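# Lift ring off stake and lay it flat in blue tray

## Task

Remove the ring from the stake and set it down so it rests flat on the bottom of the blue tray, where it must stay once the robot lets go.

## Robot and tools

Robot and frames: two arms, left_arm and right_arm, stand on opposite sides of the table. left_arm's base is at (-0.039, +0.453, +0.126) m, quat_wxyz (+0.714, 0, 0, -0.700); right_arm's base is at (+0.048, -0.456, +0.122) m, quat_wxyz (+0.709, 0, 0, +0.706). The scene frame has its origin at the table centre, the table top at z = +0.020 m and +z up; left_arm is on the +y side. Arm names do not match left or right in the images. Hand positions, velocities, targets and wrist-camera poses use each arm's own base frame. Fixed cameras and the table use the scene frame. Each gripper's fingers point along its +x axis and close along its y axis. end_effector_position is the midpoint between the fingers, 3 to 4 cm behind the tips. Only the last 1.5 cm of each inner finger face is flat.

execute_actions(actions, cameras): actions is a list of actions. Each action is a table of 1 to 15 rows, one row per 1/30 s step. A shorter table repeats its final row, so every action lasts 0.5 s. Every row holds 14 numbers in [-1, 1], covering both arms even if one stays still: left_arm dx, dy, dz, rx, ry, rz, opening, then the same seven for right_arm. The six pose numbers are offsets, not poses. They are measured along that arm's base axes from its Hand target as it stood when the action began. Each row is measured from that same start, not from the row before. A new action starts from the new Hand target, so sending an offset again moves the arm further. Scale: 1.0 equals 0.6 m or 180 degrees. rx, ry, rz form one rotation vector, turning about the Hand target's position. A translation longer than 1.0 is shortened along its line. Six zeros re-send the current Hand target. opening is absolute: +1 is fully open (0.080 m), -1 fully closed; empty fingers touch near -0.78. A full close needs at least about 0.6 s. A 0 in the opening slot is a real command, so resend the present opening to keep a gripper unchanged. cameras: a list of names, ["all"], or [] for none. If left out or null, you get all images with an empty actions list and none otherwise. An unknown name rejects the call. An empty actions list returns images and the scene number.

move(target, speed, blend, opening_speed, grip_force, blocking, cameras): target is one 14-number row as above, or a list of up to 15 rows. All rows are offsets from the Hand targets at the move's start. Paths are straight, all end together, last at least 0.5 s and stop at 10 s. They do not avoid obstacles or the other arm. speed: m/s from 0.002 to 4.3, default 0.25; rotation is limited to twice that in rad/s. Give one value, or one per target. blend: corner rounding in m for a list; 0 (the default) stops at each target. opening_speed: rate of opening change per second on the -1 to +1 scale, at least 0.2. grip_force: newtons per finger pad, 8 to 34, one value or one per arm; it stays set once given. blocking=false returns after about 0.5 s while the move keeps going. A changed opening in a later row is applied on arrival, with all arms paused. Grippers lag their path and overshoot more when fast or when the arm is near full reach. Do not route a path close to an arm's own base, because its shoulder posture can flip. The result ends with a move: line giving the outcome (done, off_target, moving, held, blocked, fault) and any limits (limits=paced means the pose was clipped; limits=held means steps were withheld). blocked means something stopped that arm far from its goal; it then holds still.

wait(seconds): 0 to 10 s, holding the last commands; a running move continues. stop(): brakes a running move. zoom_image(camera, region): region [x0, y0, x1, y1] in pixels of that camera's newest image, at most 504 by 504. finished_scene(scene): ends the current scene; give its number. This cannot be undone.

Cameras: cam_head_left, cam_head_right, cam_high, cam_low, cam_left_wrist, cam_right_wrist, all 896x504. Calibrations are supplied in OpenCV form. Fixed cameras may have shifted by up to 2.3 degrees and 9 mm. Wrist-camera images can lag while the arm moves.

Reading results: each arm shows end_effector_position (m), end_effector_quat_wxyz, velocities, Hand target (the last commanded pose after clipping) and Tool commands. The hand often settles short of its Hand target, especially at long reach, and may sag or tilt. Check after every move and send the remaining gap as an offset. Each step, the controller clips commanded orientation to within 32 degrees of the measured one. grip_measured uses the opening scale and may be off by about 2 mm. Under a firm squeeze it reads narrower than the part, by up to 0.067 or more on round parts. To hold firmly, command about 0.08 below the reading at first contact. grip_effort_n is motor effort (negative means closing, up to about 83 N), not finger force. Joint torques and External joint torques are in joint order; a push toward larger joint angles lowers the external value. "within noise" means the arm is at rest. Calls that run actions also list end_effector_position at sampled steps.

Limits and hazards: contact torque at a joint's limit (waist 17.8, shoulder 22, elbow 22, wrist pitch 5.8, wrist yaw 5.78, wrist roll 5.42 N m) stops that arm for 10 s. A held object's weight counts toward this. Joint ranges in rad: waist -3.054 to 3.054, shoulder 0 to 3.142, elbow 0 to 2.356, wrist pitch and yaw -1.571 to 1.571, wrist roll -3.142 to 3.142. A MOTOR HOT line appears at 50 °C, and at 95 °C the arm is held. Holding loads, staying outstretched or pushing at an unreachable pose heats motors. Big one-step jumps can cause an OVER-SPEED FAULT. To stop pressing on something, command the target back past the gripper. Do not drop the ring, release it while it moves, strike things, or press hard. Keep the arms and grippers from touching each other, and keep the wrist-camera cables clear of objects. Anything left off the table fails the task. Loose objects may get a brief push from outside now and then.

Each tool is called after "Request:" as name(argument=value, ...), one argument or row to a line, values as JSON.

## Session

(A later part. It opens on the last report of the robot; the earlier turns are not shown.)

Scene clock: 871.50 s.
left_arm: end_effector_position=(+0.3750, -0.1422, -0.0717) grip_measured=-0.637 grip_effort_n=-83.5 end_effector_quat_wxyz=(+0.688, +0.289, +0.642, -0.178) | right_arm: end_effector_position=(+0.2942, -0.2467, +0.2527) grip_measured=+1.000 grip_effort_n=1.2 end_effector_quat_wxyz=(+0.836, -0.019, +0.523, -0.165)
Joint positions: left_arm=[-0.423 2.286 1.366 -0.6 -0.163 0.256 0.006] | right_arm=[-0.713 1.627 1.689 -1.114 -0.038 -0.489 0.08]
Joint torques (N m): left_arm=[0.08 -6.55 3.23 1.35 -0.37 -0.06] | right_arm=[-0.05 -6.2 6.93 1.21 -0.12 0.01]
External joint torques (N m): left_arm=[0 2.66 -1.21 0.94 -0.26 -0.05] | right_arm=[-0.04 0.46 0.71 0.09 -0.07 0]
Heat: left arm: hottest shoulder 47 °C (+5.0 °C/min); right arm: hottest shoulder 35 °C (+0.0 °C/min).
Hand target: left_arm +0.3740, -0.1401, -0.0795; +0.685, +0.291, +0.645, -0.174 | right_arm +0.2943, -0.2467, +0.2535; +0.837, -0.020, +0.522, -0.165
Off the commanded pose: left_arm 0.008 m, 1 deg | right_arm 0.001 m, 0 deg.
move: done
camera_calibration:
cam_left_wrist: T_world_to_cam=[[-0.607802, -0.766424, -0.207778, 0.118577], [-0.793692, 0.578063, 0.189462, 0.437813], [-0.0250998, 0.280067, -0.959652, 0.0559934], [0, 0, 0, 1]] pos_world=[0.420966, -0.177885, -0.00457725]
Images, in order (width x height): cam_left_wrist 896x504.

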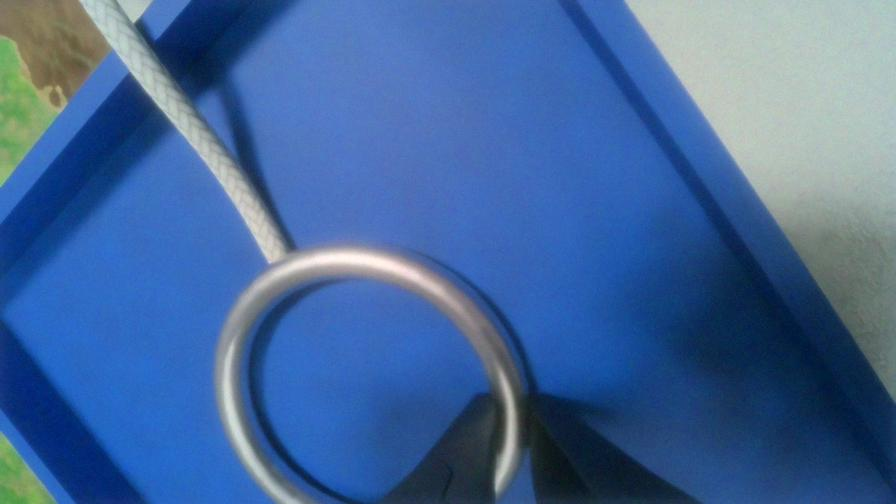

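Request:
move(
  target=[
    [0, 0, -0.0142, 0, 0, 0, -0.8, 0, 0, 0, 0, 0, 0, 1.0],
    [0, 0, -0.0085, 0, 0, 0, -0.2, 0, 0, 0, 0, 0, 0, 1.0],
    [0, 0, 0.19, 0, 0, 0, -0.2, 0, 0, 0, 0, 0, 0, 1.0],
  ],
  speed=[0.04, 0.04, 0.12],
  opening_speed=0.8,
  cameras=["cam_left_wrist", "cam_low"],
)

Request:
zoom_image(
  camera="cam_low",
  region=[430, 250, 550, 330],
)

Scene clock: 904.80 s.
left_arm: end_effector_position=(+0.3718, -0.1374, +0.0285) grip_measured=-0.203 grip_effort_n=14.7 end_effector_quat_wxyz=(+0.679, +0.293, +0.651, -0.172) | right_arm: end_effector_position=(+0.2942, -0.2467, +0.2527) grip_measured=+1.000 grip_effort_n=1.2 end_effector_quat_wxyz=(+0.836, -0.019, +0.523, -0.165)
Joint positions: left_arm=[-0.42 2.1 1.507 -0.952 -0.174 0.255 0.026] | right_arm=[-0.713 1.627 1.689 -1.114 -0.038 -0.489 0.08]
Joint torques (N m): left_arm=[-0.23 -9.64 5.35 -0.02 0.07 -0.06] | right_arm=[-0.04 -6.22 6.92 1.21 -0.12 0.01]
External joint torques (N m): left_arm=[-0.21 -0.77 0.16 -0.4 0.16 -0.06] | right_arm=[-0.09 0.43 0.72 0.09 -0.06 0]
Heat: left arm: hottest shoulder 41 °C (-3.0 °C/min); right arm: hottest shoulder 35 °C (+0.0 °C/min).
Hand target: left_arm +0.3740, -0.1400, +0.0346; +0.685, +0.291, +0.645, -0.174 | right_arm +0.2943, -0.2467, +0.2535; +0.837, -0.020, +0.522, -0.165
Off the commanded pose: left_arm 0.007 m, 1 deg | right_arm 0.001 m, 0 deg.
move: done; target 2's new opening was sent with left_arm's hand 0.012 m and 1 deg from that target
camera_calibration:
cam_left_wrist: T_world_to_cam=[[-0.608433, -0.764716, -0.212176, 0.141626], [-0.792384, 0.57056, 0.215843, 0.411262], [-0.0439989, 0.299451, -0.953097, 0.160213], [0, 0, 0, 1]] pos_world=[0.419096, -0.174322, 0.0939807]
Images, in order (width x height): cam_low 896x504, cam_left_wrist 896x504.

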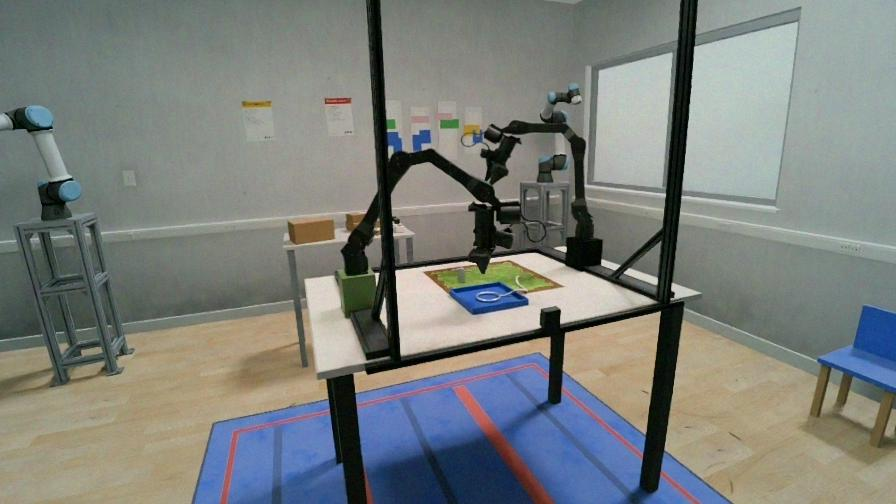

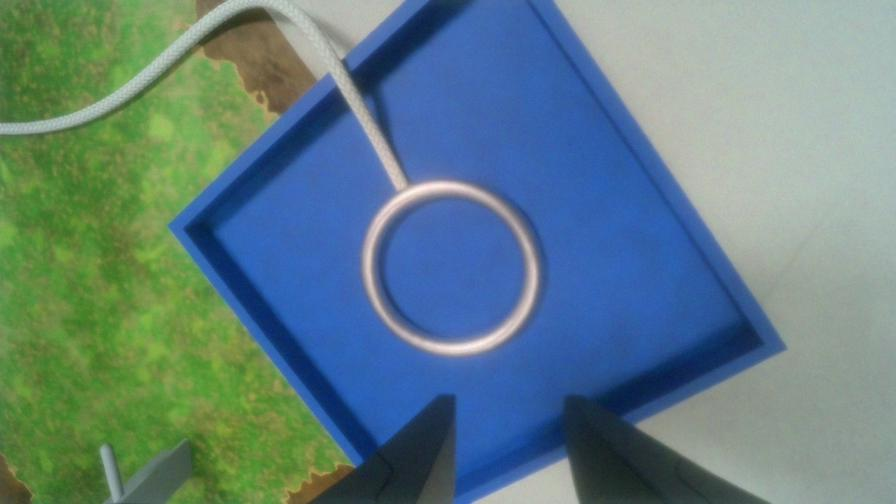

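Scaled by 4.200 from the camera's 896x504 image, which has a finer 1280x720 frame.

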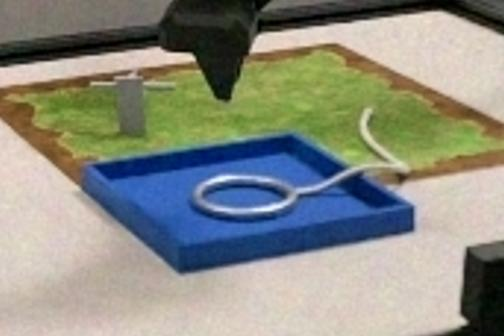

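Request:
finished_scene(
  scene=3,
)

The scene is finished: the task was done.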